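# Stack three tins upright into a single tower

## Task

Build one tower from all three tins, with every tin resting on one of its flat ends and tilted no more than 5 degrees from vertical.

## Robot and tools

Robot: two arms, left_arm and right_arm, each ending in a sixteen-motor dexterous hand (right_arm a right hand, left_arm its mirror-image left hand). Base roots in the scene frame: left_arm at (+0.037, +0.358, 0) m, quat_wxyz (+1.000, 0, 0, -0.012); right_arm at (-0.030, -0.284, -0.002) m, quat_wxyz (+1.000, 0, 0, +0.008). A post is fixed to the floor behind the arms. Loose objects can get a brief push from outside now and then. Anything falling off the table, or set down off it, fails the task.

Scene frame: origin at table-top height, halfway between the nominal bases; +z up, +x out over the table, left_arm toward +y. Reported end_effector_position (m) and end_effector_quat_wxyz are in this frame and may be off by a few cm.

Hand point axes (right hand): +z runs along the straightened fingers toward the tips; +x crosses the palm away from the thumb (on the left hand +x points toward the thumb); +y points out of the palm face, which sits at y = -0.063 m. Straight fingers have knuckles at z = -0.017 m and tips 0.140 m beyond; fingers sit at y = -0.077, index 0.023 m toward the thumb side, middle and ring 0.023 and 0.068 m the other way. A rigid mast near the wrist on the palm side can strike things. Fingertips carry rubber caps; the rest is hard plastic.

One row = 48 numbers, each in [-1, 1], always covering both arms: left dx, dy, dz, rx, ry, rz; then the left hand's 16 motor goals; left current_limit, speed; then the same 24 for the right arm. Motor order: index_mcp, index_abd, index_pip, index_dip, thumb_cmc, thumb_axl, thumb_mcp, thumb_ipl, middle_mcp, middle_abd, middle_pip, middle_dip, ring_mcp, ring_abd, ring_pip, ring_dip. The same order is used in hand_goal, hand_measured, hand_current_ma and hand_state.

Pose numbers are offsets, not poses: they are measured from the arm's Hand target as it stood when the action (or move) began, along that Hand target's own axes. 1.0 equals 0.6 m or 180 degrees; rx, ry, rz form one rotation vector. Every row inside an action is counted from that same starting point, so resending an offset in a later call moves the arm further. All six zeros means no new request for that arm. The controller limits commanded orientation to within 40 degrees of the measured one each step. The hand often rests short of its target (friction, weight, elbow sag under load); resend the shortfall as an offset, and command higher when carrying.

Motor numbers are absolute goal angles scaled between each hinge's stops, not offsets. A 0 is a real goal; to keep a hand unchanged, send back its hand_goal, hand_current_limit and hand_speed. Angles at +1/-1 and the straight value: finger _mcp (+128, -18; -0.75), _abd sideways away from thumb (+60, -60; +0.00), _pip (+108, -29; -0.58), _dip (+117, -21; -0.70); thumb_cmc swings thumb in front of palm (+120, -20; -0.71), thumb_axl rolls it (+140, -27; -0.68), thumb_mcp (+109, -69; -0.23), thumb_ipl (+108, -77; -0.17). current_limit maps -1..+1 to 0..550 mA (minimum 11 mA); speed gives (speed+1)/2 of 8.5 rad/s. Initial values: +0.4 and -0.6; they persist until rewritten. A finger grips only while its goal lies past the object's surface.

Tools:
- execute_actions(actions, cameras): actions is a list of actions, each a list of up to 15 rows, one per 1/30 s step; a short action repeats its last row up to step 15. Images return only for an empty list or when cameras requests them.
- move(target, speed, blend, blocking, cameras): target is one 48-number row or a list of up to 15; every row's pose offsets count from the same starting Hand targets. Straight-line paths, all ending together, capped at 10 s. speed: m/s, 0.002 to 4.3, default 0.25 (turn rate twice that in rad/s), one value or one per target. blend: corner rounding in m, 0 means stop at each target. No obstacle avoidance. Result adds a move: line (done, off_target, moving, held, fault) plus limits (paced = pose clipped, held = steps withheld).
- wait(seconds 0 to 3600), stop(), zoom_image(camera, region [x0,y0,x1,y1], at most 504x504, on cam_high, cam_low, cam_left_wrist or cam_right_wrist, newest images only), read_manual(section), finished_scene(scene).
Cameras are 672x504 images.

Results: Hand target (base for the next offsets), positions, joint data, hand readings. hand_state words: moving, goal, blocked, overload. A motor at 495 mA or more for 5 s shuts off for 10 s. Motors heat when loaded or stretched; at 100 °C the arm drops (OVER-TEMPERATURE FAULT); MOTOR HOT warns at 85 °C. After a HAND FAULT line, further calls in that reply are skipped.

Avoid: dropping tins even a few mm, releasing moving parts, fast contacts, pressing far past a contact, hitting the post or table, the two hands touching or one hand closing on the other, and long stalls. Time passes while you think, and a running move continues meanwhile.

Each tool is called after ">>>" in YAML: its name, and indented under it one key for each argument.

## Session

>>> execute_actions:
  actions: []

Scene clock: 0.00 s.
left_arm: end_effector_position=(+0.3124, +0.0002, +0.2813) hand_goal=(-0.754, +0.000, -0.576, -0.696, -0.714, -0.678, -0.226, -0.168, -0.754, +0.000, -0.576, -0.696, -0.754, +0.000, -0.576, -0.696) hand_measured=(-0.7523, -0.0007, -0.5770, -0.6958, -0.7142, -0.6777, -0.2262, -0.1672, -0.7535, -0.0007, -0.5770, -0.6971, -0.7535, +0.0008, -0.5770, -0.6958) hand_current_ma=(-4, -3, -15, -2, +2, +3, +12, +8, -1, +3, +0, -7, -2, +3, +5, -6) hand_state=(goal, goal, goal, goal, goal, goal, goal, goal, goal, goal, goal, goal, goal, goal, goal, goal) hand_current_limit=0.40 hand_speed=-0.60 end_effector_quat_wxyz=(+0.232, +0.713, +0.561, +0.351) | right_arm: end_effector_position=(+0.5859, -0.2437, +0.3059) hand_goal=(-0.754, +0.000, -0.576, -0.696, -0.714, -0.678, -0.226, -0.168, -0.754, +0.000, -0.576, -0.696, -0.754, +0.000, -0.576, -0.696) hand_measured=(-0.7535, -0.0007, -0.5770, -0.6958, -0.7142, -0.6777, -0.2262, -0.1681, -0.7523, -0.0007, -0.5770, -0.6971, -0.7535, -0.0007, -0.5770, -0.6958) hand_current_ma=(-6, +4, +2, -2, -7, +10, +1, -6, +5, +8, +9, +1, -5, +8, +7, +6) hand_state=(goal, goal, goal, goal, goal, goal, goal, goal, goal, goal, goal, goal, goal, goal, goal, goal) hand_current_limit=0.40 hand_speed=-0.60 end_effector_quat_wxyz=(+0.060, -0.237, +0.898, -0.367)
Joint positions: left_arm=[-1.316 1.34 1.034 -1.093 -0.856 -1.023] | right_arm=[0.134 1.866 2.108 -1.564 0.728 -2.033]
Joint velocities: within noise
Joint torques (N m): no reading
Motor temperatures (°C): left_arm=[22 24 22 21 23 26] | right_arm=[21 25 27 22 27 25]
Heat: left arm: hottest wrist roll 26 °C; right arm: hottest elbow 27 °C.
Hand target: left_arm +0.3136, -0.0050, +0.2915; +0.242, +0.709, +0.564, +0.347 | right_arm +0.5886, -0.2434, +0.3239; +0.078, -0.229, +0.897, -0.369

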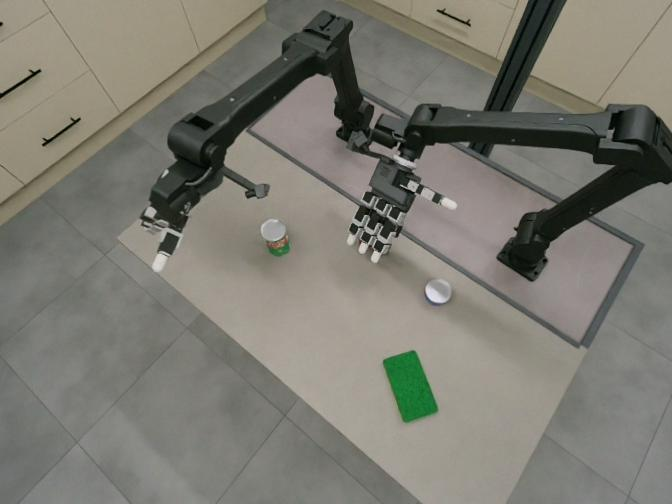

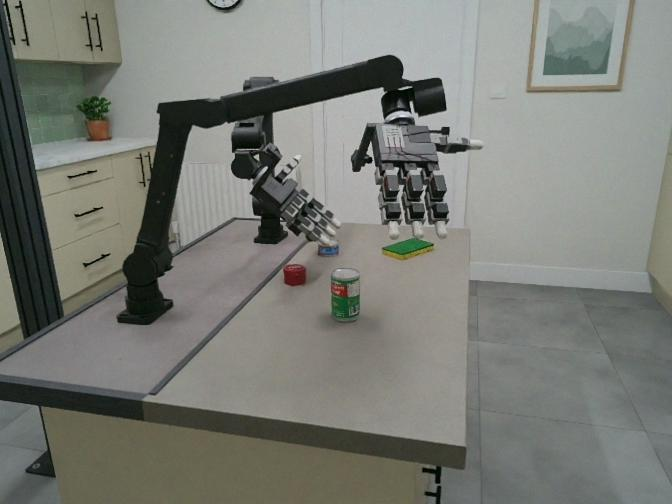

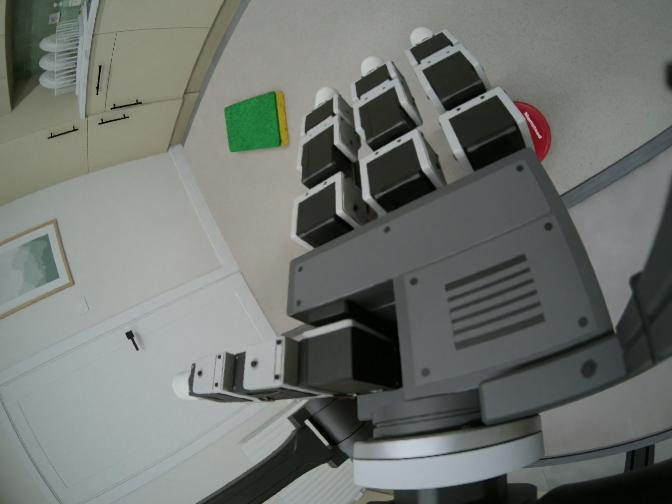

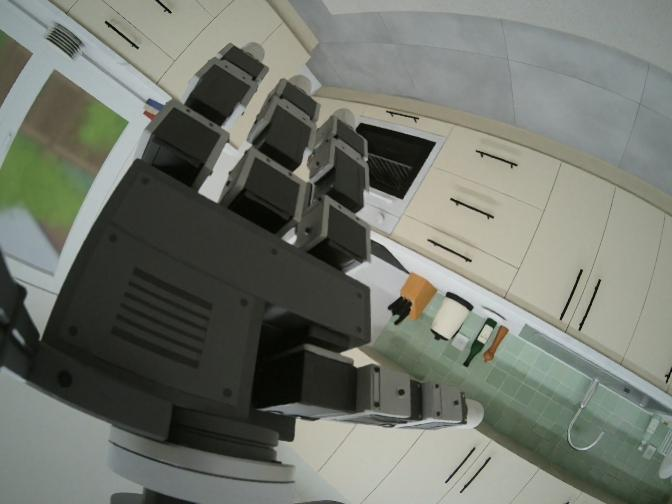

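>>> zoom_image:
  camera: "cam_high"
  region: [240, 180, 480, 360]

>>> zoom_image:
  camera: "cam_low"
  region: [250, 180, 490, 360]

>>> zoom_image:
  camera: "cam_left_wrist"
  region: [400, 50, 640, 230]

Scaled by 2.100 from the camera's image (finer frame: 960x720).

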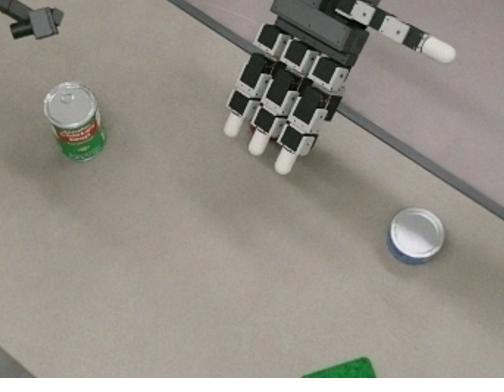

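Scaled by 2.100 from the camera's image (finer frame: 960x720).

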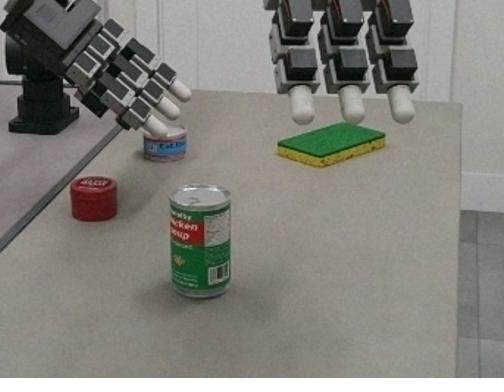

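Scaled by 2.100 from the camera's image (finer frame: 960x720).

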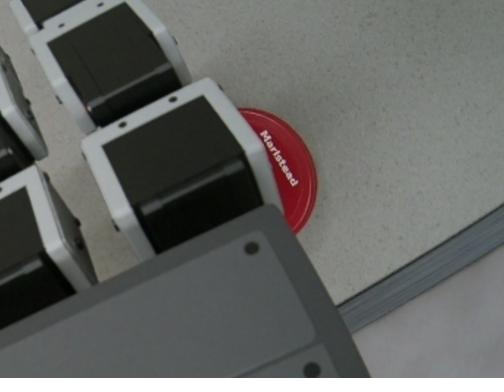

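>>> move:
  target:
    - [0.05,-0.034,0.034,0.0042,0.1394,0.4520,-0.754,0,-0.576,-0.696,-0.714,-0.678,-0.226,-0.168,-0.754,0,-0.576,-0.696,-0.754,0,-0.576,-0.696,0.4,-0.6,0,0,0,0,0,0,-0.754,0,-0.576,-0.696,-0.714,-0.678,-0.226,-0.168,-0.754,0,-0.576,-0.696,-0.754,0,-0.576,-0.696,0.4,-0.6]
    - [0.0335,-0.1212,0.1102,0.1421,0.2886,0.8281,-0.754,0,-0.576,-0.696,-0.714,-0.678,-0.226,-0.168,-0.754,0,-0.576,-0.696,-0.754,0,-0.576,-0.696,0.4,-0.6,0,0,0,0,0,0,-0.754,0,-0.576,-0.696,-0.714,-0.678,-0.226,-0.168,-0.754,0,-0.576,-0.696,-0.754,0,-0.576,-0.696,0.4,-0.6]
  blend: 0.03
  speed: 0.35
  cameras: ["all"]

Scene clock: 160.87 s.
left_arm: end_effector_position=(+0.3179, +0.0521, +0.1874) hand_goal=(-0.754, +0.000, -0.576, -0.696, -0.714, -0.678, -0.226, -0.168, -0.754, +0.000, -0.576, -0.696, -0.754, +0.000, -0.576, -0.696) hand_measured=(-0.7426, +0.0023, -0.5718, -0.6920, -0.7016, -0.6777, -0.2262, -0.1681, -0.7426, +0.0008, -0.5693, -0.6958, -0.7414, +0.0008, -0.5718, -0.6907) hand_current_ma=(+6, +2, -2, -6, +17, +10, +10, +7, +11, +2, +2, -10, +14, +6, +5, -5) hand_state=(goal, goal, goal, goal, goal, goal, goal, goal, goal, goal, goal, goal, goal, goal, goal, goal) hand_current_limit=0.40 hand_speed=-0.60 end_effector_quat_wxyz=(+0.574, -0.570, +0.421, -0.410) | right_arm: end_effector_position=(+0.5859, -0.2437, +0.3059) hand_goal=(-0.754, +0.000, -0.576, -0.696, -0.714, -0.678, -0.226, -0.168, -0.754, +0.000, -0.576, -0.696, -0.754, +0.000, -0.576, -0.696) hand_measured=(-0.7306, -0.0007, -0.5770, -0.6958, -0.6954, -0.6777, -0.2222, -0.1681, -0.7306, -0.0007, -0.5770, -0.6958, -0.7306, -0.0007, -0.5770, -0.6958) hand_current_ma=(+4, +3, -1, -4, +4, +6, -4, -8, +19, +9, +14, +1, +5, +9, +7, +9) hand_state=(blocked, goal, goal, goal, goal, goal, goal, goal, blocked, goal, goal, goal, blocked, goal, goal, goal) hand_current_limit=0.40 hand_speed=-0.60 end_effector_quat_wxyz=(+0.060, -0.237, +0.898, -0.367)
Joint positions: left_arm=[-1.234 1.492 1.007 -1.675 -1.566 0.996] | right_arm=[0.134 1.866 2.108 -1.564 0.728 -2.033]
Joint torques (N m): left_arm=[-1.26 -9.76 11.28 -1.37 -1.09 0.1] | right_arm=[0.97 -19.02 10.66 0.72 0.74 0.04]
Motor temperatures (°C): left_arm=[21 24 28 19 24 24] | right_arm=[20 30 35 21 27 24]
Heat: left arm: hottest elbow 28 °C; right arm: hottest elbow 35 °C.
Hand target: left_arm +0.3206, +0.0355, +0.1999; +0.568, -0.569, +0.420, -0.421 | right_arm +0.5886, -0.2434, +0.3239; +0.078, -0.229, +0.897, -0.369
Off the commanded pose: left_arm 0.021 m, 1 deg | right_arm 0.018 m, 2 deg.
joint sent to its limit (left arm) — joint 5 (wrist yaw), lower limit. The joint targets still meet the commanded pose.
joint at its limit (left arm) — joint 4 (wrist pitch), lower limit.
move: off_target (left_arm)

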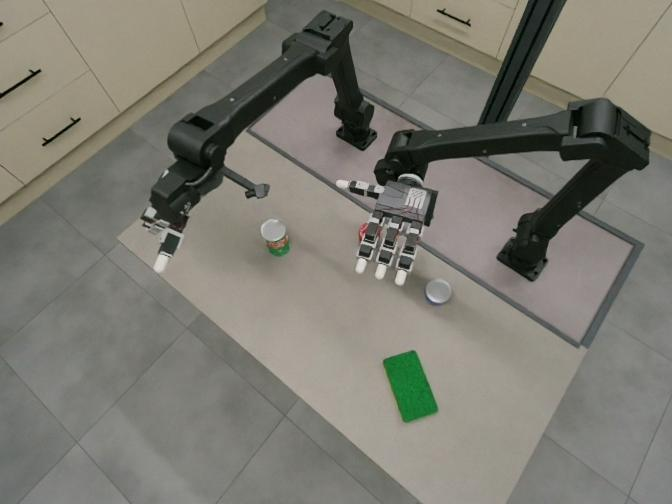

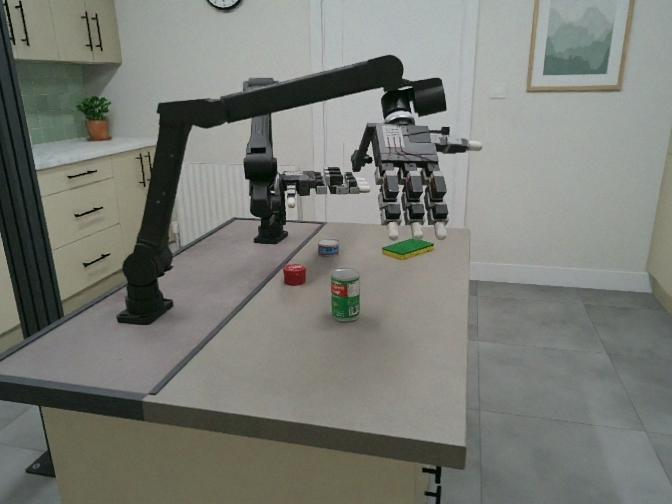

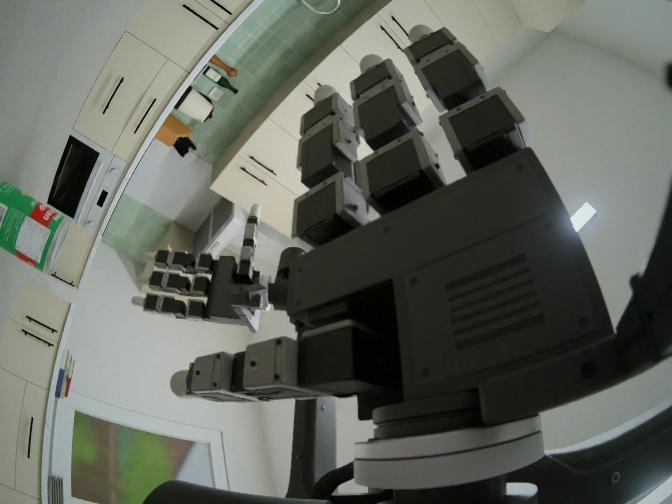

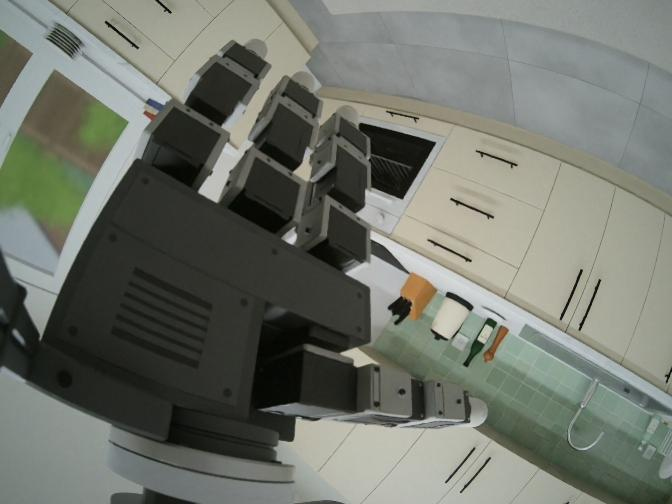

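>>> zoom_image:
  camera: "cam_low"
  region: [260, 150, 400, 340]

>>> zoom_image:
  camera: "cam_high"
  region: [330, 170, 470, 310]

Scaled by 2.653 from the camera's image (finer frame: 960x720).

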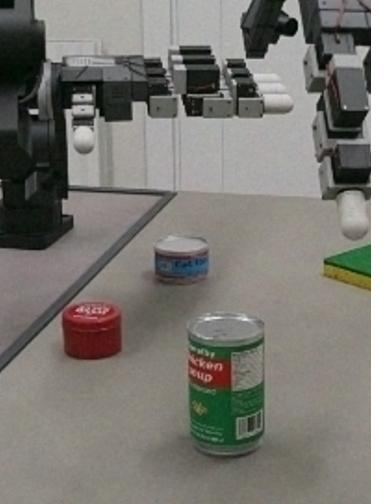

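Scaled by 3.600 from the camera's image (finer frame: 960x720).

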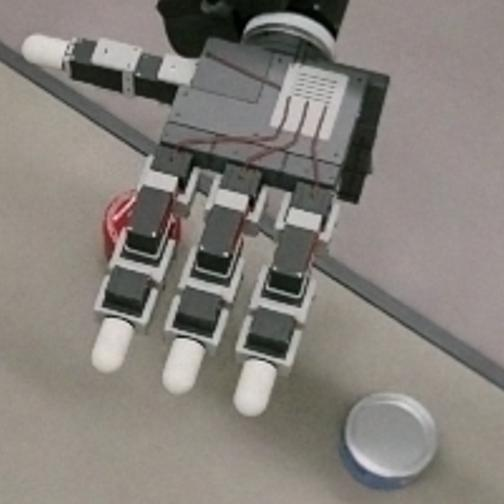

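>>> move:
  target: [0.07,0,-0.0503,0,0,0,0.274,0,-0.576,-0.696,0.657,-0.678,-0.337,-0.168,0.274,0,-0.576,-0.696,-0.754,0,-0.576,-0.696,0.4,-0.6,0,0,0,0,0,0,-0.754,0,-0.576,-0.696,-0.714,-0.678,-0.226,-0.168,-0.754,0,-0.576,-0.696,-0.754,0,-0.576,-0.696,0.4,-0.6]
  cameras: ["all"]

>>> zoom_image:
  camera: "cam_low"
  region: [240, 150, 380, 320]

>>> zoom_image:
  camera: "cam_high"
  region: [310, 150, 450, 290]

Scene clock: 180.03 s.
left_arm: end_effector_position=(+0.3029, +0.0026, +0.1886) hand_goal=(+0.274, +0.000, -0.576, -0.696, +0.656, -0.678, -0.338, -0.168, +0.274, +0.000, -0.576, -0.696, -0.754, +0.000, -0.576, -0.696) hand_measured=(+0.2825, -0.0051, -0.5731, -0.6907, +0.6534, -0.6756, -0.3360, -0.1681, +0.2825, -0.0036, -0.5693, -0.6971, -0.7414, -0.0051, -0.5718, -0.6920) hand_current_ma=(+5, -2, -3, -5, +1, +3, +15, -2, +13, +3, +10, +0, +14, +5, +12, -6) hand_state=(goal, goal, goal, goal, goal, goal, goal, goal, goal, goal, goal, goal, goal, goal, goal, goal) hand_current_limit=0.40 hand_speed=-0.60 end_effector_quat_wxyz=(+0.556, -0.566, +0.440, -0.420) | right_arm: end_effector_position=(+0.5859, -0.2437, +0.3059) hand_goal=(-0.754, +0.000, -0.576, -0.696, -0.714, -0.678, -0.226, -0.168, -0.754, +0.000, -0.576, -0.696, -0.754, +0.000, -0.576, -0.696) hand_measured=(-0.7293, -0.0007, -0.5770, -0.6958, -0.6954, -0.6767, -0.2232, -0.1681, -0.7306, -0.0007, -0.5770, -0.6958, -0.7318, -0.0007, -0.5770, -0.6958) hand_current_ma=(+2, +2, +1, -3, +0, +6, -6, -4, +19, +7, +6, -4, +3, +9, +4, +7) hand_state=(blocked, goal, goal, goal, goal, goal, goal, goal, blocked, goal, goal, goal, blocked, goal, goal, goal) hand_current_limit=0.40 hand_speed=-0.60 end_effector_quat_wxyz=(+0.060, -0.237, +0.898, -0.367)
Joint positions: left_arm=[-1.3 1.564 1.108 -1.675 -1.538 1.024] | right_arm=[0.134 1.866 2.108 -1.564 0.728 -2.033]
Joint torques (N m): left_arm=[-1.03 -10.75 11.52 -1.51 -0.77 0.23] | right_arm=[0.97 -19.02 10.67 0.72 0.74 0.04]
Heat: left arm: hottest elbow 28 °C; right arm: hottest elbow 35 °C.
Hand target: left_arm +0.3040, -0.0136, +0.1999; +0.568, -0.569, +0.420, -0.421 | right_arm +0.5886, -0.2434, +0.3239; +0.078, -0.229, +0.897, -0.369
Off the commanded pose: left_arm 0.020 m, 3 deg | right_arm 0.018 m, 2 deg.
joint sent to its limit (left arm) — joint 4 (wrist pitch), lower limit. The joint targets are off in orientation, not in position.
move: off_target (left_arm)

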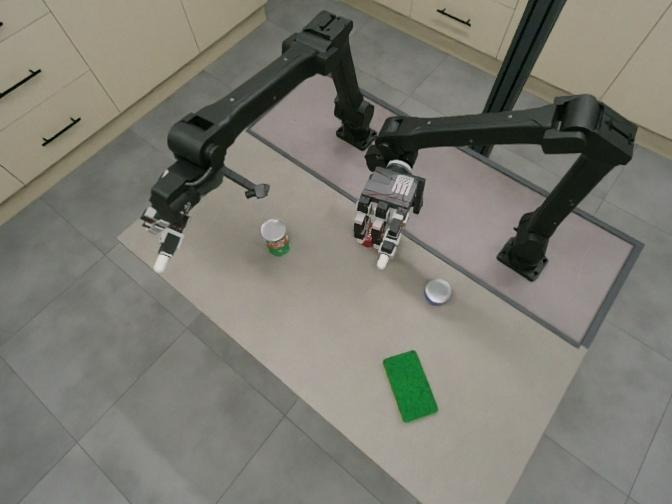

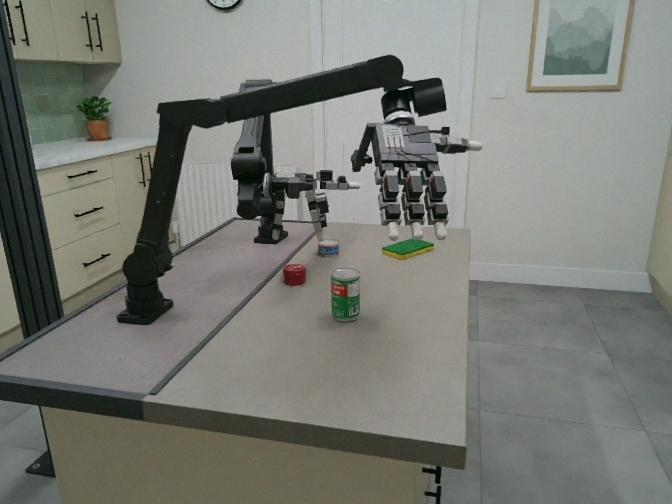

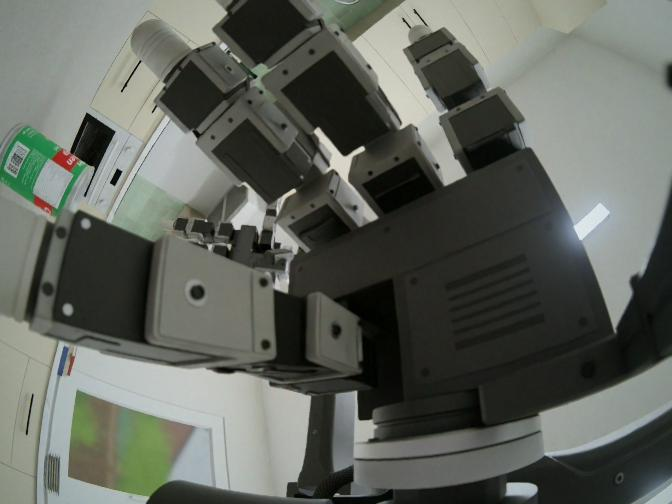

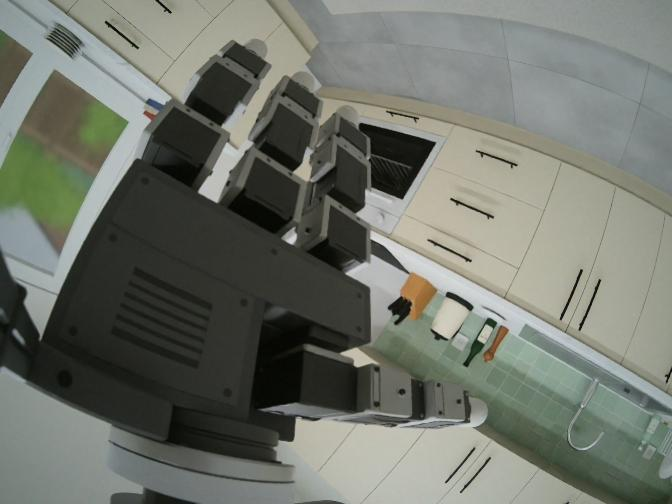

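Scaled by 2.965 from the camera's image (finer frame: 960x720).

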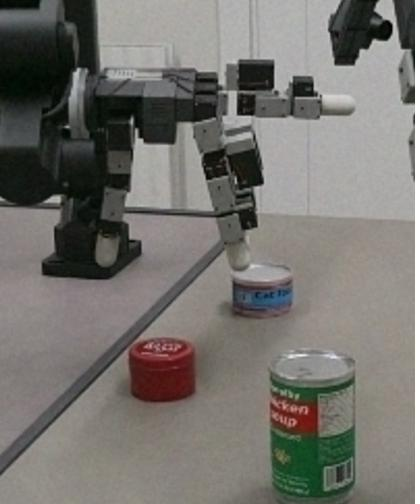

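Scaled by 3.600 from the camera's image (finer frame: 960x720).

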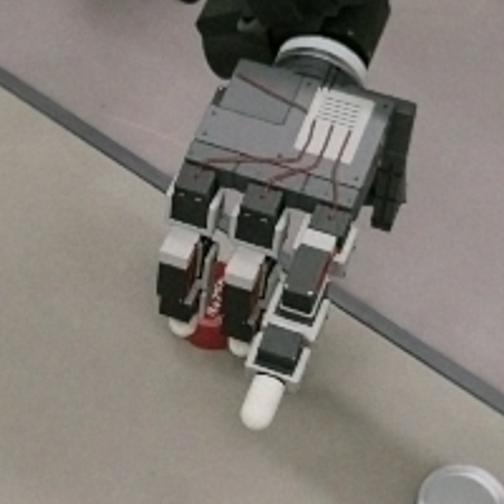

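>>> move:
  target: [0.008,0.0917,-0.0163,0,0,0,0.274,0,-0.576,-0.696,0.657,-0.678,-0.337,-0.168,0.274,0,-0.576,-0.696,-0.754,0,-0.576,-0.696,0.4,-0.6,0,0,0,0,0,0,-0.754,0,-0.576,-0.696,-0.714,-0.678,-0.226,-0.168,-0.754,0,-0.576,-0.696,-0.754,0,-0.576,-0.696,0.4,-0.6]
  cameras: ["all"]
  speed: 0.15

>>> zoom_image:
  camera: "cam_low"
  region: [240, 180, 360, 300]

>>> zoom_image:
  camera: "cam_high"
  region: [310, 170, 430, 290]

Scene clock: 194.93 s.
left_arm: end_effector_position=(+0.3006, -0.0136, +0.1452) hand_goal=(+0.274, +0.000, -0.576, -0.696, +0.656, -0.678, -0.338, -0.168, +0.274, +0.000, -0.576, -0.696, -0.754, +0.000, -0.576, -0.696) hand_measured=(+0.2825, -0.0051, -0.5731, -0.6907, +0.6534, -0.6756, -0.3360, -0.1681, +0.2825, -0.0036, -0.5705, -0.6958, -0.7414, -0.0051, -0.5718, -0.6920) hand_current_ma=(+8, -4, -4, -12, +10, +4, +14, +4, +3, +6, +10, -2, +14, +3, +6, -3) hand_state=(goal, goal, goal, goal, goal, goal, goal, goal, goal, goal, goal, goal, goal, goal, goal, goal) hand_current_limit=0.40 hand_speed=-0.60 end_effector_quat_wxyz=(+0.551, -0.572, +0.438, -0.421) | right_arm: end_effector_position=(+0.5859, -0.2437, +0.3059) hand_goal=(-0.754, +0.000, -0.576, -0.696, -0.714, -0.678, -0.226, -0.168, -0.754, +0.000, -0.576, -0.696, -0.754, +0.000, -0.576, -0.696) hand_measured=(-0.7306, -0.0007, -0.5770, -0.6958, -0.6954, -0.6767, -0.2222, -0.1672, -0.7293, +0.0008, -0.5770, -0.6958, -0.7318, +0.0008, -0.5770, -0.6958) hand_current_ma=(+4, +1, +1, -2, +2, +11, -2, -3, +20, +10, +11, -1, +1, +4, +4, +8) hand_state=(blocked, goal, goal, goal, goal, goal, goal, goal, blocked, goal, goal, goal, blocked, goal, goal, goal) hand_current_limit=0.40 hand_speed=-0.60 end_effector_quat_wxyz=(+0.060, -0.237, +0.898, -0.367)
Joint positions: left_arm=[-1.313 1.675 1.108 -1.675 -1.522 0.901] | right_arm=[0.134 1.866 2.108 -1.564 0.728 -2.033]
Joint torques (N m): left_arm=[-1.55 -11.87 7.68 -1.7 -0.66 0.02] | right_arm=[0.97 -19.02 10.66 0.72 0.74 0.04]
Heat: left arm: hottest elbow 28 °C; right arm: hottest elbow 36 °C.
Hand target: left_arm +0.2961, -0.0210, +0.1450; +0.568, -0.569, +0.420, -0.421 | right_arm +0.5886, -0.2434, +0.3239; +0.078, -0.229, +0.897, -0.369
Off the commanded pose: left_arm 0.009 m, 3 deg | right_arm 0.018 m, 2 deg.
joint sent to its limit (left arm) — joint 4 (wrist pitch), lower limit. The joint targets are off in orientation, not in position.
move: off_target (left_arm)

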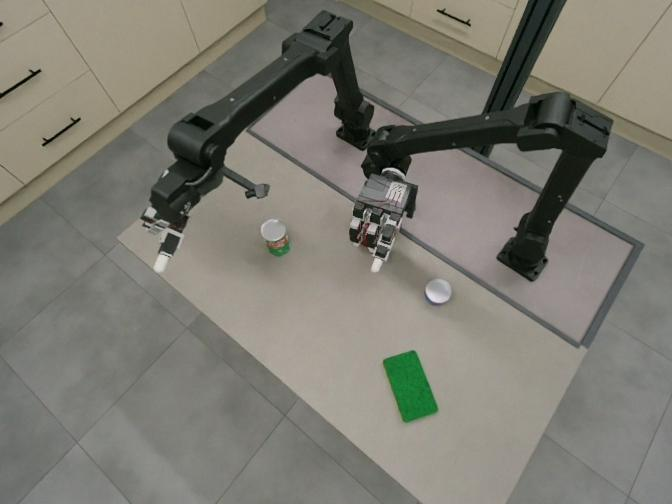

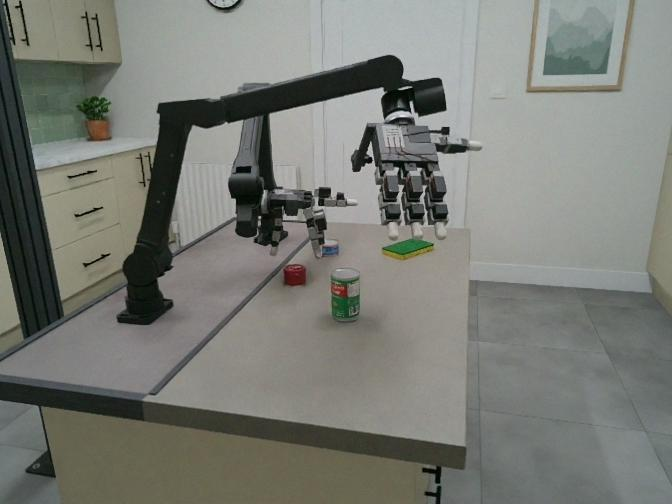

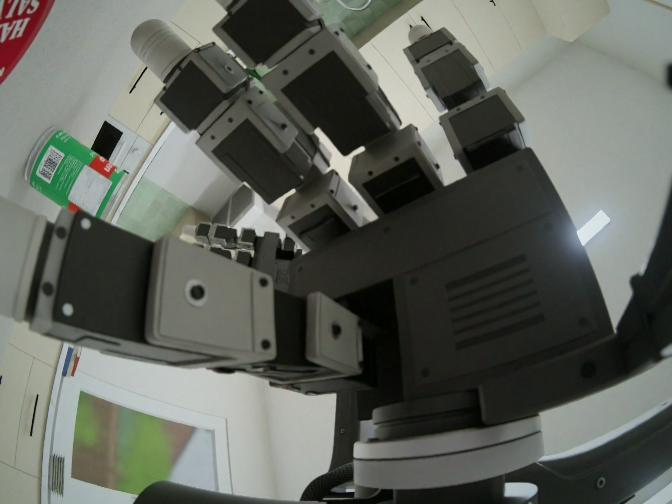

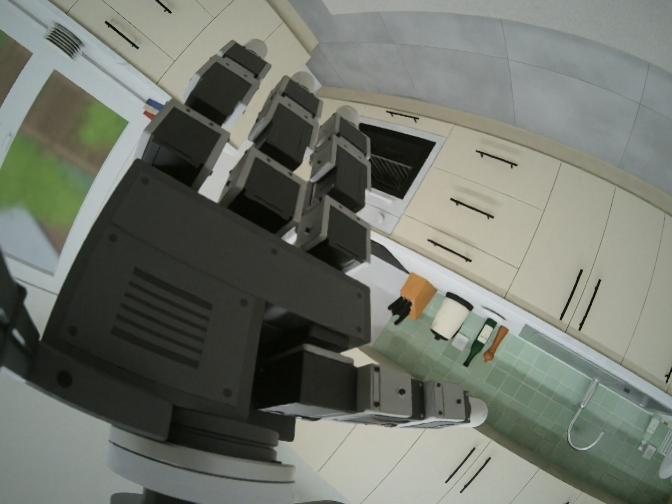

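Scaled by 4.200 from the camera's image (finer frame: 960x720).

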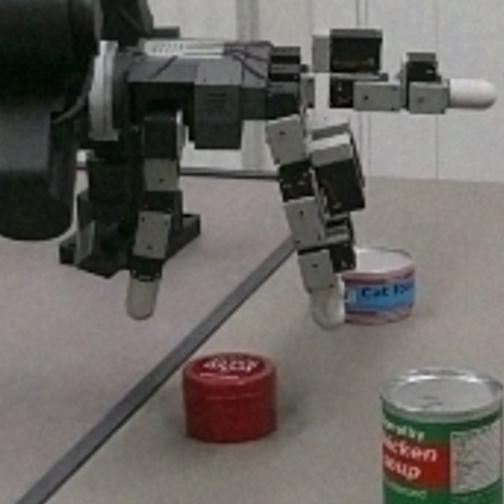

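Scaled by 4.200 from the camera's image (finer frame: 960x720).

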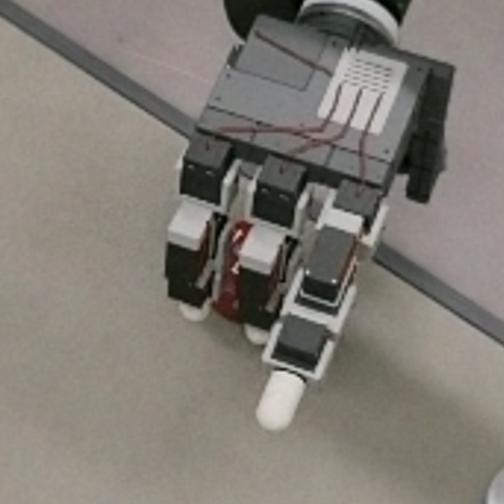

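>>> move:
  target:
    - [-0.016,-0.1667,-0.0067,-0.1667,0,0,0.274,0,-0.576,-0.696,0.657,-0.678,-0.337,-0.168,0.274,0,-0.576,-0.696,-0.754,0,-0.576,-0.696,0.4,-0.6,0,0,0,0,0,0,-0.754,0,-0.576,-0.696,-0.714,-0.678,-0.226,-0.168,-0.754,0,-0.576,-0.696,-0.754,0,-0.576,-0.696,0.4,-0.6]
    - [-0.016,-0.03,-0.0067,0,0,0,0.274,0,-0.576,-0.696,0.657,-0.678,-0.337,-0.168,0.274,0,-0.576,-0.696,-0.754,0,-0.576,-0.696,0.4,-0.6,0,0,0,0,0,0,-0.754,0,-0.576,-0.696,-0.714,-0.678,-0.226,-0.168,-0.754,0,-0.576,-0.696,-0.754,0,-0.576,-0.696,0.4,-0.6]
  cameras: ["cam_low"]
  speed: 0.3

Scene clock: 238.70 s.
left_arm: end_effector_position=(+0.2905, +0.0061, +0.1541) hand_goal=(+0.274, +0.000, -0.576, -0.696, +0.656, -0.678, -0.338, -0.168, +0.274, +0.000, -0.576, -0.696, -0.754, +0.000, -0.576, -0.696) hand_measured=(+0.2788, -0.0036, -0.5731, -0.6932, +0.6534, -0.6756, -0.3370, -0.1672, +0.2788, -0.0021, -0.5705, -0.6958, -0.7402, -0.0036, -0.5705, -0.6920) hand_current_ma=(+2, -5, -3, -7, +2, +3, +4, +11, -5, -4, +9, -7, +20, +3, +10, -2) hand_state=(goal, goal, goal, goal, goal, goal, goal, goal, goal, goal, goal, goal, goal, goal, goal, goal) hand_current_limit=0.40 hand_speed=-0.60 end_effector_quat_wxyz=(+0.554, -0.564, +0.451, -0.414) | right_arm: end_effector_position=(+0.5859, -0.2437, +0.3059) hand_goal=(-0.754, +0.000, -0.576, -0.696, -0.714, -0.678, -0.226, -0.168, -0.754, +0.000, -0.576, -0.696, -0.754, +0.000, -0.576, -0.696) hand_measured=(-0.7293, +0.0008, -0.5770, -0.6958, -0.6941, -0.6777, -0.2222, -0.1681, -0.7306, +0.0008, -0.5770, -0.6971, -0.7318, +0.0008, -0.5770, -0.6958) hand_current_ma=(+2, +0, +2, -1, -4, +10, -6, -6, +20, +8, +8, +1, +2, +3, +5, +12) hand_state=(blocked, goal, goal, goal, goal, goal, goal, goal, blocked, goal, goal, goal, blocked, goal, goal, goal) hand_current_limit=0.40 hand_speed=-0.60 end_effector_quat_wxyz=(+0.060, -0.237, +0.898, -0.367)
Joint positions: left_arm=[-1.325 1.61 1.058 -1.675 -1.516 0.947] | right_arm=[0.134 1.866 2.108 -1.564 0.728 -2.033]
Joint torques (N m): left_arm=[-1.49 -10.81 10.54 -1.7 -0.67 0.02] | right_arm=[0.97 -19.02 10.66 0.73 0.73 0.04]
Heat: left arm: hottest elbow 27 °C; right arm: hottest elbow 36 °C.
Hand target: left_arm +0.2894, -0.0130, +0.1630; +0.568, -0.569, +0.420, -0.421 | right_arm +0.5886, -0.2434, +0.3239; +0.078, -0.229, +0.897, -0.369
Off the commanded pose: left_arm 0.021 m, 4 deg | right_arm 0.018 m, 2 deg.
joint sent to its limit (left arm) — joint 4 (wrist pitch), lower limit. The joint targets are off in orientation, not in position.
move: off_target (left_arm)

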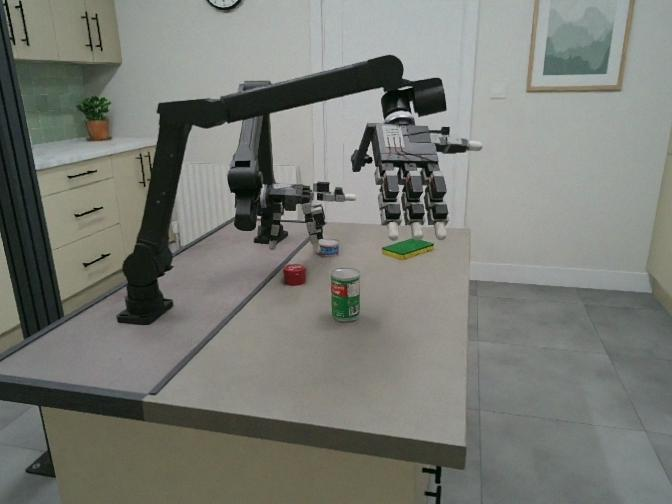

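>>> move:
  target: [0.0162,0.0467,0.0048,-0.0167,0.0278,0,0.274,0,-0.576,-0.696,0.657,-0.678,-0.337,-0.168,0.274,0,-0.576,-0.696,-0.754,0,-0.576,-0.696,0.4,-0.6,0,0,0,0,0,0,-0.754,0,-0.576,-0.696,-0.714,-0.678,-0.226,-0.168,-0.754,0,-0.576,-0.696,-0.754,0,-0.576,-0.696,0.4,-0.6]
  cameras: ["cam_low","cam_high"]
  speed: 0.15

Scene clock: 252.57 s.
left_arm: end_effector_position=(+0.2975, -0.0243, +0.1323) hand_goal=(+0.274, +0.000, -0.576, -0.696, +0.656, -0.678, -0.338, -0.168, +0.274, +0.000, -0.576, -0.696, -0.754, +0.000, -0.576, -0.696) hand_measured=(+0.2776, -0.0036, -0.5731, -0.6920, +0.6534, -0.6756, -0.3360, -0.1672, +0.2788, -0.0036, -0.5718, -0.6958, -0.7402, -0.0051, -0.5718, -0.6920) hand_current_ma=(+0, +0, -10, -4, +5, +5, +9, +2, +1, +2, +6, -8, +14, +5, +9, -2) hand_state=(goal, goal, goal, goal, goal, goal, goal, goal, goal, goal, goal, goal, goal, goal, goal, goal) hand_current_limit=0.40 hand_speed=-0.60 end_effector_quat_wxyz=(+0.544, -0.566, +0.446, -0.430) | right_arm: end_effector_position=(+0.5859, -0.2437, +0.3059) hand_goal=(-0.754, +0.000, -0.576, -0.696, -0.714, -0.678, -0.226, -0.168, -0.754, +0.000, -0.576, -0.696, -0.754, +0.000, -0.576, -0.696) hand_measured=(-0.7306, -0.0007, -0.5770, -0.6958, -0.6954, -0.6777, -0.2222, -0.1681, -0.7306, -0.0007, -0.5770, -0.6958, -0.7306, +0.0008, -0.5770, -0.6958) hand_current_ma=(+8, -1, +3, +1, +1, +9, -1, -8, +19, +9, +10, +3, +4, +9, +4, +8) hand_state=(blocked, goal, goal, goal, goal, goal, goal, goal, blocked, goal, goal, goal, blocked, goal, goal, goal) hand_current_limit=0.40 hand_speed=-0.60 end_effector_quat_wxyz=(+0.060, -0.237, +0.898, -0.367)
Joint positions: left_arm=[-1.325 1.631 1.05 -1.296 -1.53 1.264] | right_arm=[0.134 1.866 2.108 -1.564 0.728 -2.033]
Joint torques (N m): left_arm=[-0.97 -13.92 6.01 -0.28 -0.86 0.27] | right_arm=[0.91 -19.02 10.66 0.72 0.74 0.04]
Heat: left arm: hottest elbow 27 °C; right arm: hottest elbow 36 °C.
Hand target: left_arm +0.2950, -0.0215, +0.1349; +0.534, -0.565, +0.456, -0.434 | right_arm +0.5886, -0.2434, +0.3239; +0.078, -0.229, +0.897, -0.369
Off the commanded pose: left_arm 0.005 m, 2 deg | right_arm 0.018 m, 2 deg.
move: done
Images, in order (width x height): cam_high 672x504, cam_low 672x504.

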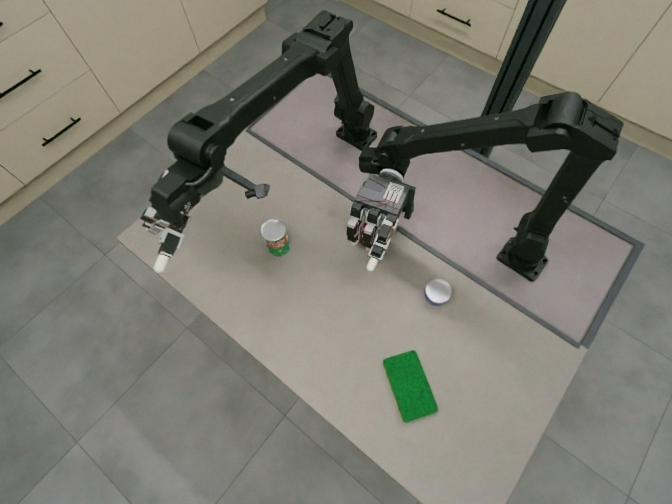

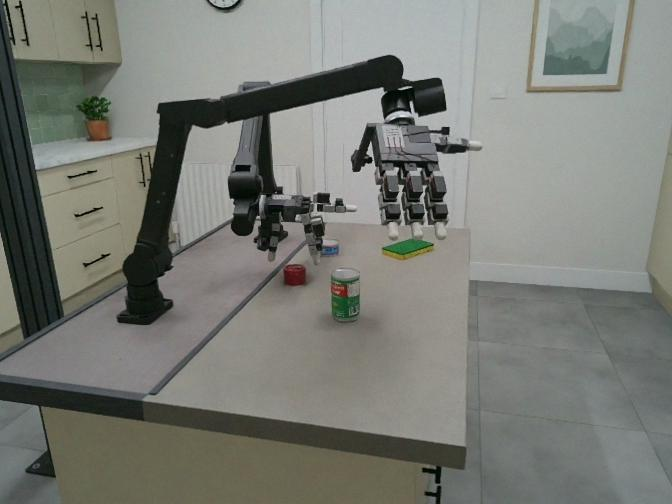

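>>> move:
  target: [-0.0308,0.0785,0.009,0,0,0,0.274,0,-0.576,-0.696,0.657,-0.678,-0.337,-0.168,0.274,0,-0.576,-0.696,-0.754,0,-0.576,-0.696,0.4,-0.6,0,0,0,0,0,0,-0.754,0,-0.576,-0.696,-0.714,-0.678,-0.226,-0.168,-0.754,0,-0.576,-0.696,-0.754,0,-0.576,-0.696,0.4,-0.6]
  cameras: ["cam_low","cam_high","cam_left_wrist"]
  speed: 0.12

>>> zoom_image:
  camera: "cam_low"
  region: [240, 180, 360, 300]

>>> zoom_image:
  camera: "cam_high"
  region: [310, 170, 430, 290]

Scene clock: 265.70 s.
left_arm: end_effector_position=(+0.2934, -0.0074, +0.0850) hand_goal=(+0.274, +0.000, -0.576, -0.696, +0.656, -0.678, -0.338, -0.168, +0.274, +0.000, -0.576, -0.696, -0.754, +0.000, -0.576, -0.696) hand_measured=(+0.2776, -0.0036, -0.5731, -0.6932, +0.6547, -0.6756, -0.3360, -0.1681, +0.2788, -0.0036, -0.5705, -0.6958, -0.7402, -0.0051, -0.5718, -0.6920) hand_current_ma=(+1, -2, -3, +3, -2, +7, +6, +5, -4, +4, +6, -1, +15, +6, +15, -7) hand_state=(goal, goal, goal, goal, goal, goal, goal, goal, goal, goal, goal, goal, goal, goal, goal, goal) hand_current_limit=0.40 hand_speed=-0.60 end_effector_quat_wxyz=(+0.542, -0.565, +0.448, -0.431) | right_arm: end_effector_position=(+0.5859, -0.2437, +0.3059) hand_goal=(-0.754, +0.000, -0.576, -0.696, -0.714, -0.678, -0.226, -0.168, -0.754, +0.000, -0.576, -0.696, -0.754, +0.000, -0.576, -0.696) hand_measured=(-0.7293, -0.0007, -0.5770, -0.6958, -0.6941, -0.6777, -0.2232, -0.1681, -0.7306, -0.0007, -0.5770, -0.6958, -0.7318, +0.0008, -0.5770, -0.6958) hand_current_ma=(+6, +2, +1, +2, +0, +7, -4, -8, +20, +5, +9, +0, +5, +7, +0, +9) hand_state=(blocked, goal, goal, goal, goal, goal, goal, goal, blocked, goal, goal, goal, blocked, goal, goal, goal) hand_current_limit=0.40 hand_speed=-0.60 end_effector_quat_wxyz=(+0.060, -0.237, +0.898, -0.367)
Joint positions: left_arm=[-1.325 1.644 0.92 -1.013 -1.53 1.404] | right_arm=[0.134 1.866 2.108 -1.564 0.728 -2.033]
Joint torques (N m): left_arm=[-0.38 -13.33 5.37 -0.09 -0.9 0.24] | right_arm=[0.97 -19.02 10.67 0.73 0.74 0.04]
Heat: left arm: hottest elbow 27 °C; right arm: hottest elbow 36 °C.
Hand target: left_arm +0.2941, -0.0030, +0.0875; +0.534, -0.565, +0.456, -0.434 | right_arm +0.5886, -0.2434, +0.3239; +0.078, -0.229, +0.897, -0.369
Off the commanded pose: left_arm 0.005 m, 1 deg | right_arm 0.018 m, 2 deg.
move: done
Images, in order (width x height): cam_high 672x504, cam_low 672x504, cam_left_wrist 672x504.

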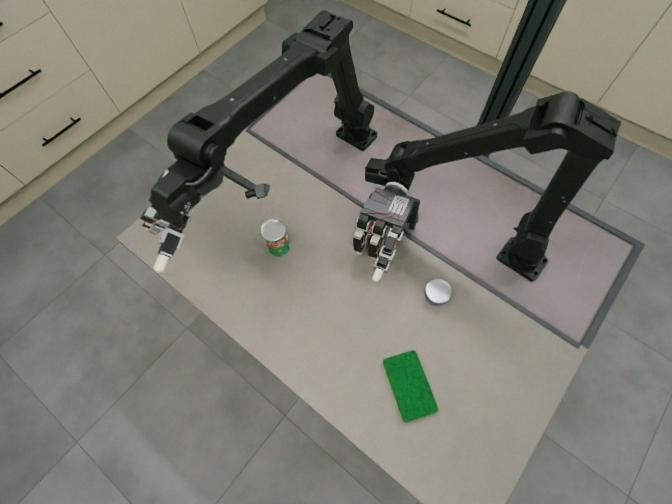

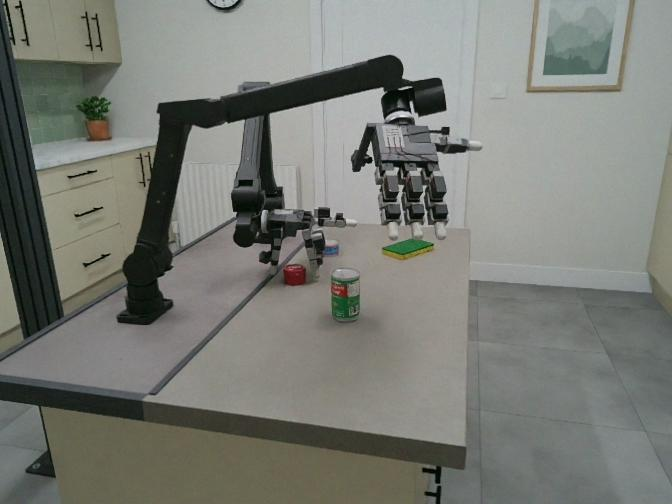

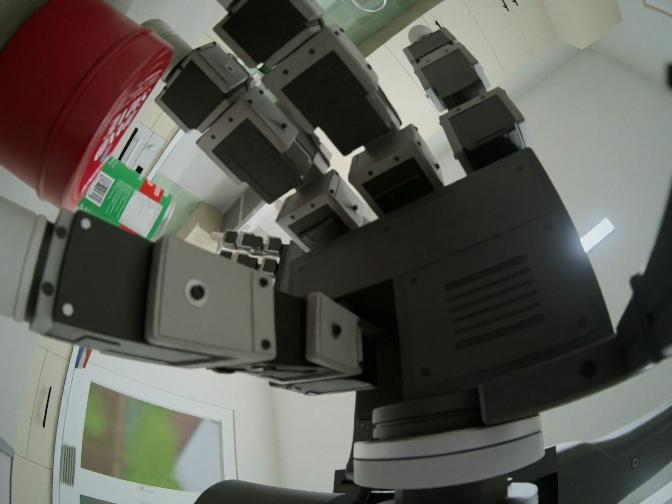

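Scaled by 4.200 from the camera's image (finer frame: 960x720).

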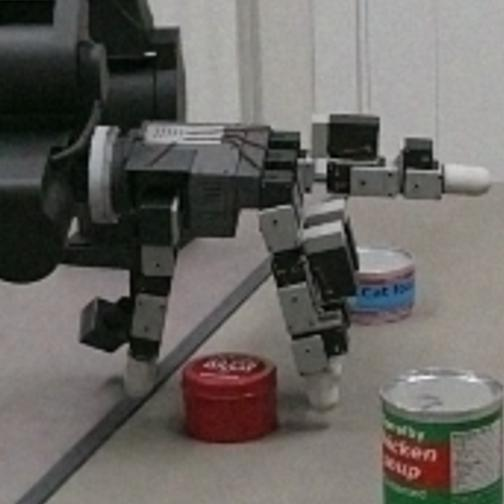

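Scaled by 4.200 from the camera's image (finer frame: 960x720).

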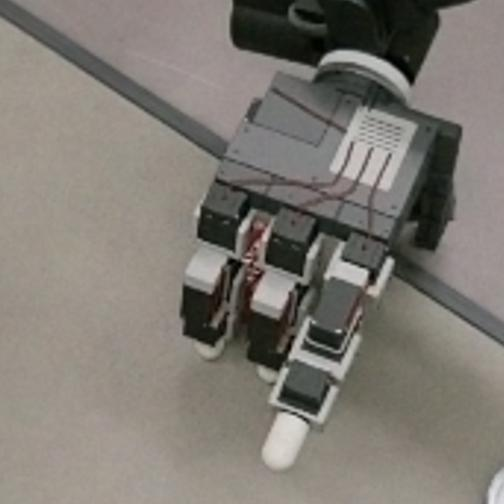

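>>> zoom_image:
  camera: "cam_left_wrist"
  region: [0, 0, 336, 252]

>>> zoom_image:
  camera: "cam_high"
  region: [350, 200, 400, 260]

Scaled by 1.500 from the camera's image (finer frame: 960x720).

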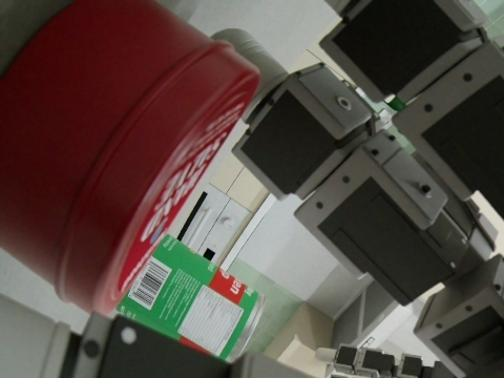

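Scaled by 8.400 from the camera's image (finer frame: 960x720).

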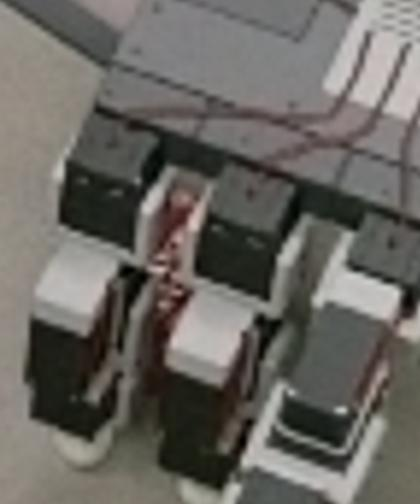

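>>> zoom_image:
  camera: "cam_low"
  region: [262, 250, 327, 300]

Scaled by 7.754 from the camera's image (finer frame: 960x720).

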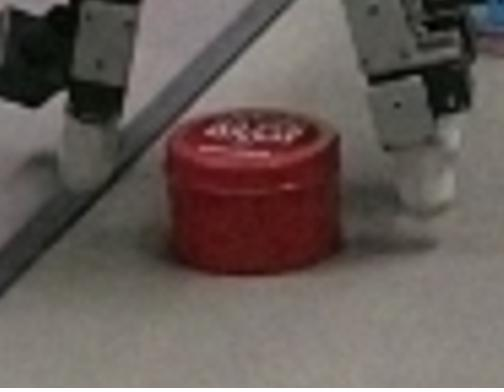

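>>> move:
  target: [0,0.01,0,0,0,0,0.274,0,-0.576,-0.696,0.657,-0.678,-0.337,-0.168,0.274,0,-0.576,-0.696,-0.754,0,-0.576,-0.696,0.4,-0.6,0,0,0,0,0,0,-0.754,0,-0.576,-0.696,-0.714,-0.678,-0.226,-0.168,-0.754,0,-0.576,-0.696,-0.754,0,-0.576,-0.696,0.4,-0.6]
  cameras: ["cam_low","cam_high"]
  speed: 0.05

>>> zoom_image:
  camera: "cam_low"
  region: [262, 250, 327, 300]

Scene clock: 314.93 s.
left_arm: end_effector_position=(+0.2931, -0.0074, +0.0790) hand_goal=(+0.274, +0.000, -0.576, -0.696, +0.656, -0.678, -0.338, -0.168, +0.274, +0.000, -0.576, -0.696, -0.754, +0.000, -0.576, -0.696) hand_measured=(+0.2788, -0.0051, -0.5731, -0.6932, +0.6534, -0.6756, -0.3370, -0.1681, +0.2788, -0.0036, -0.5718, -0.6958, -0.7402, -0.0051, -0.5718, -0.6907) hand_current_ma=(-6, -5, -8, -2, +8, +7, +8, +3, +0, +10, +1, -2, +18, +0, +6, +2) hand_state=(goal, goal, goal, goal, goal, goal, goal, goal, goal, goal, goal, goal, goal, goal, goal, goal) hand_current_limit=0.40 hand_speed=-0.60 end_effector_quat_wxyz=(+0.541, -0.565, +0.450, -0.431) | right_arm: end_effector_position=(+0.5859, -0.2437, +0.3059) hand_goal=(-0.754, +0.000, -0.576, -0.696, -0.714, -0.678, -0.226, -0.168, -0.754, +0.000, -0.576, -0.696, -0.754, +0.000, -0.576, -0.696) hand_measured=(-0.7306, -0.0007, -0.5770, -0.6958, -0.6954, -0.6767, -0.2222, -0.1672, -0.7306, +0.0008, -0.5770, -0.6958, -0.7318, +0.0008, -0.5770, -0.6958) hand_current_ma=(+8, -1, -1, -1, -1, +8, -8, -5, +19, +11, +9, -1, +1, +6, +6, +7) hand_state=(blocked, goal, goal, goal, goal, goal, goal, goal, blocked, goal, goal, goal, blocked, goal, goal, goal) hand_current_limit=0.40 hand_speed=-0.60 end_effector_quat_wxyz=(+0.060, -0.237, +0.898, -0.367)
Joint positions: left_arm=[-1.325 1.643 0.901 -0.934 -1.528 1.465] | right_arm=[0.134 1.866 2.108 -1.564 0.728 -2.033]
Joint velocities: left_arm=[0.005 -0.044 0.002 -0.002 -0.007 0.007] | right_arm=[within noise]
Joint torques (N m): left_arm=[-0.38 -13.27 5.33 0.03 -0.9 0.26] | right_arm=[0.97 -19.02 10.67 0.75 0.74 0.04]
Heat: left arm: hottest elbow 26 °C; right arm: hottest elbow 36 °C.
Hand target: left_arm +0.2938, -0.0031, +0.0815; +0.534, -0.565, +0.456, -0.434 | right_arm +0.5886, -0.2434, +0.3239; +0.078, -0.229, +0.897, -0.369
Off the commanded pose: left_arm 0.005 m, 1 deg | right_arm 0.018 m, 2 deg.
move: done
Images, in order (width x height): cam_high 672x504, cam_low 672x504.

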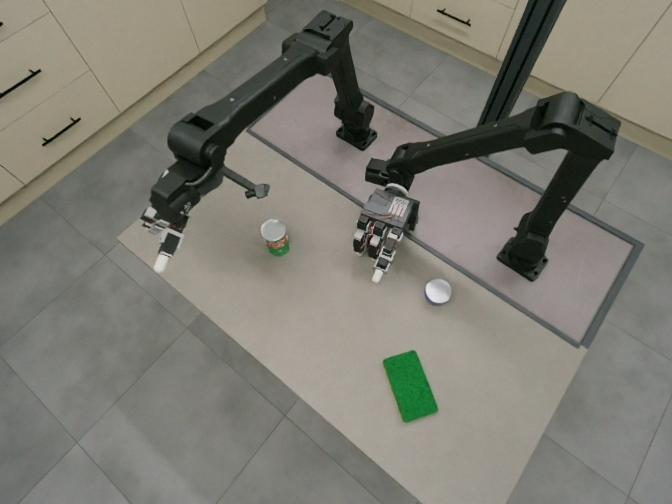

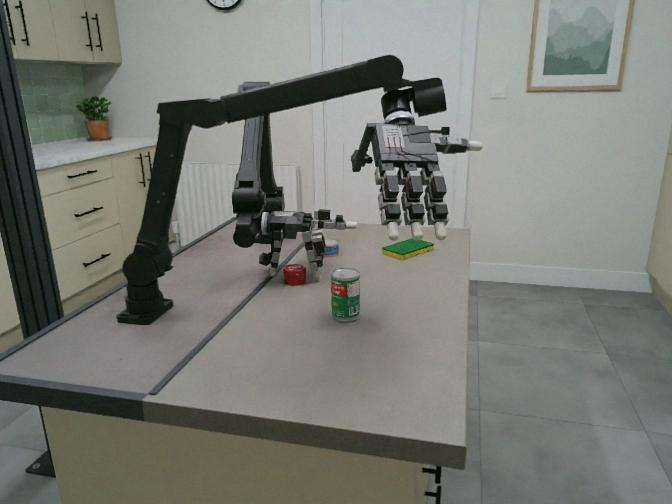

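Scaled by 7.754 from the camera's image (finer frame: 960x720).

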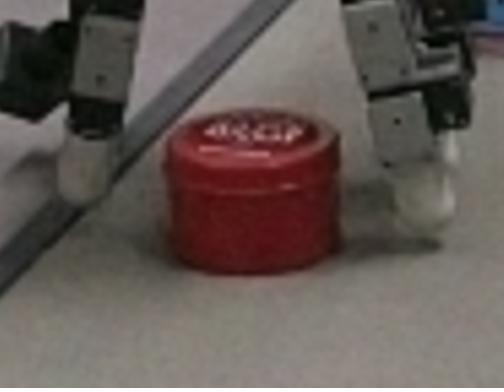

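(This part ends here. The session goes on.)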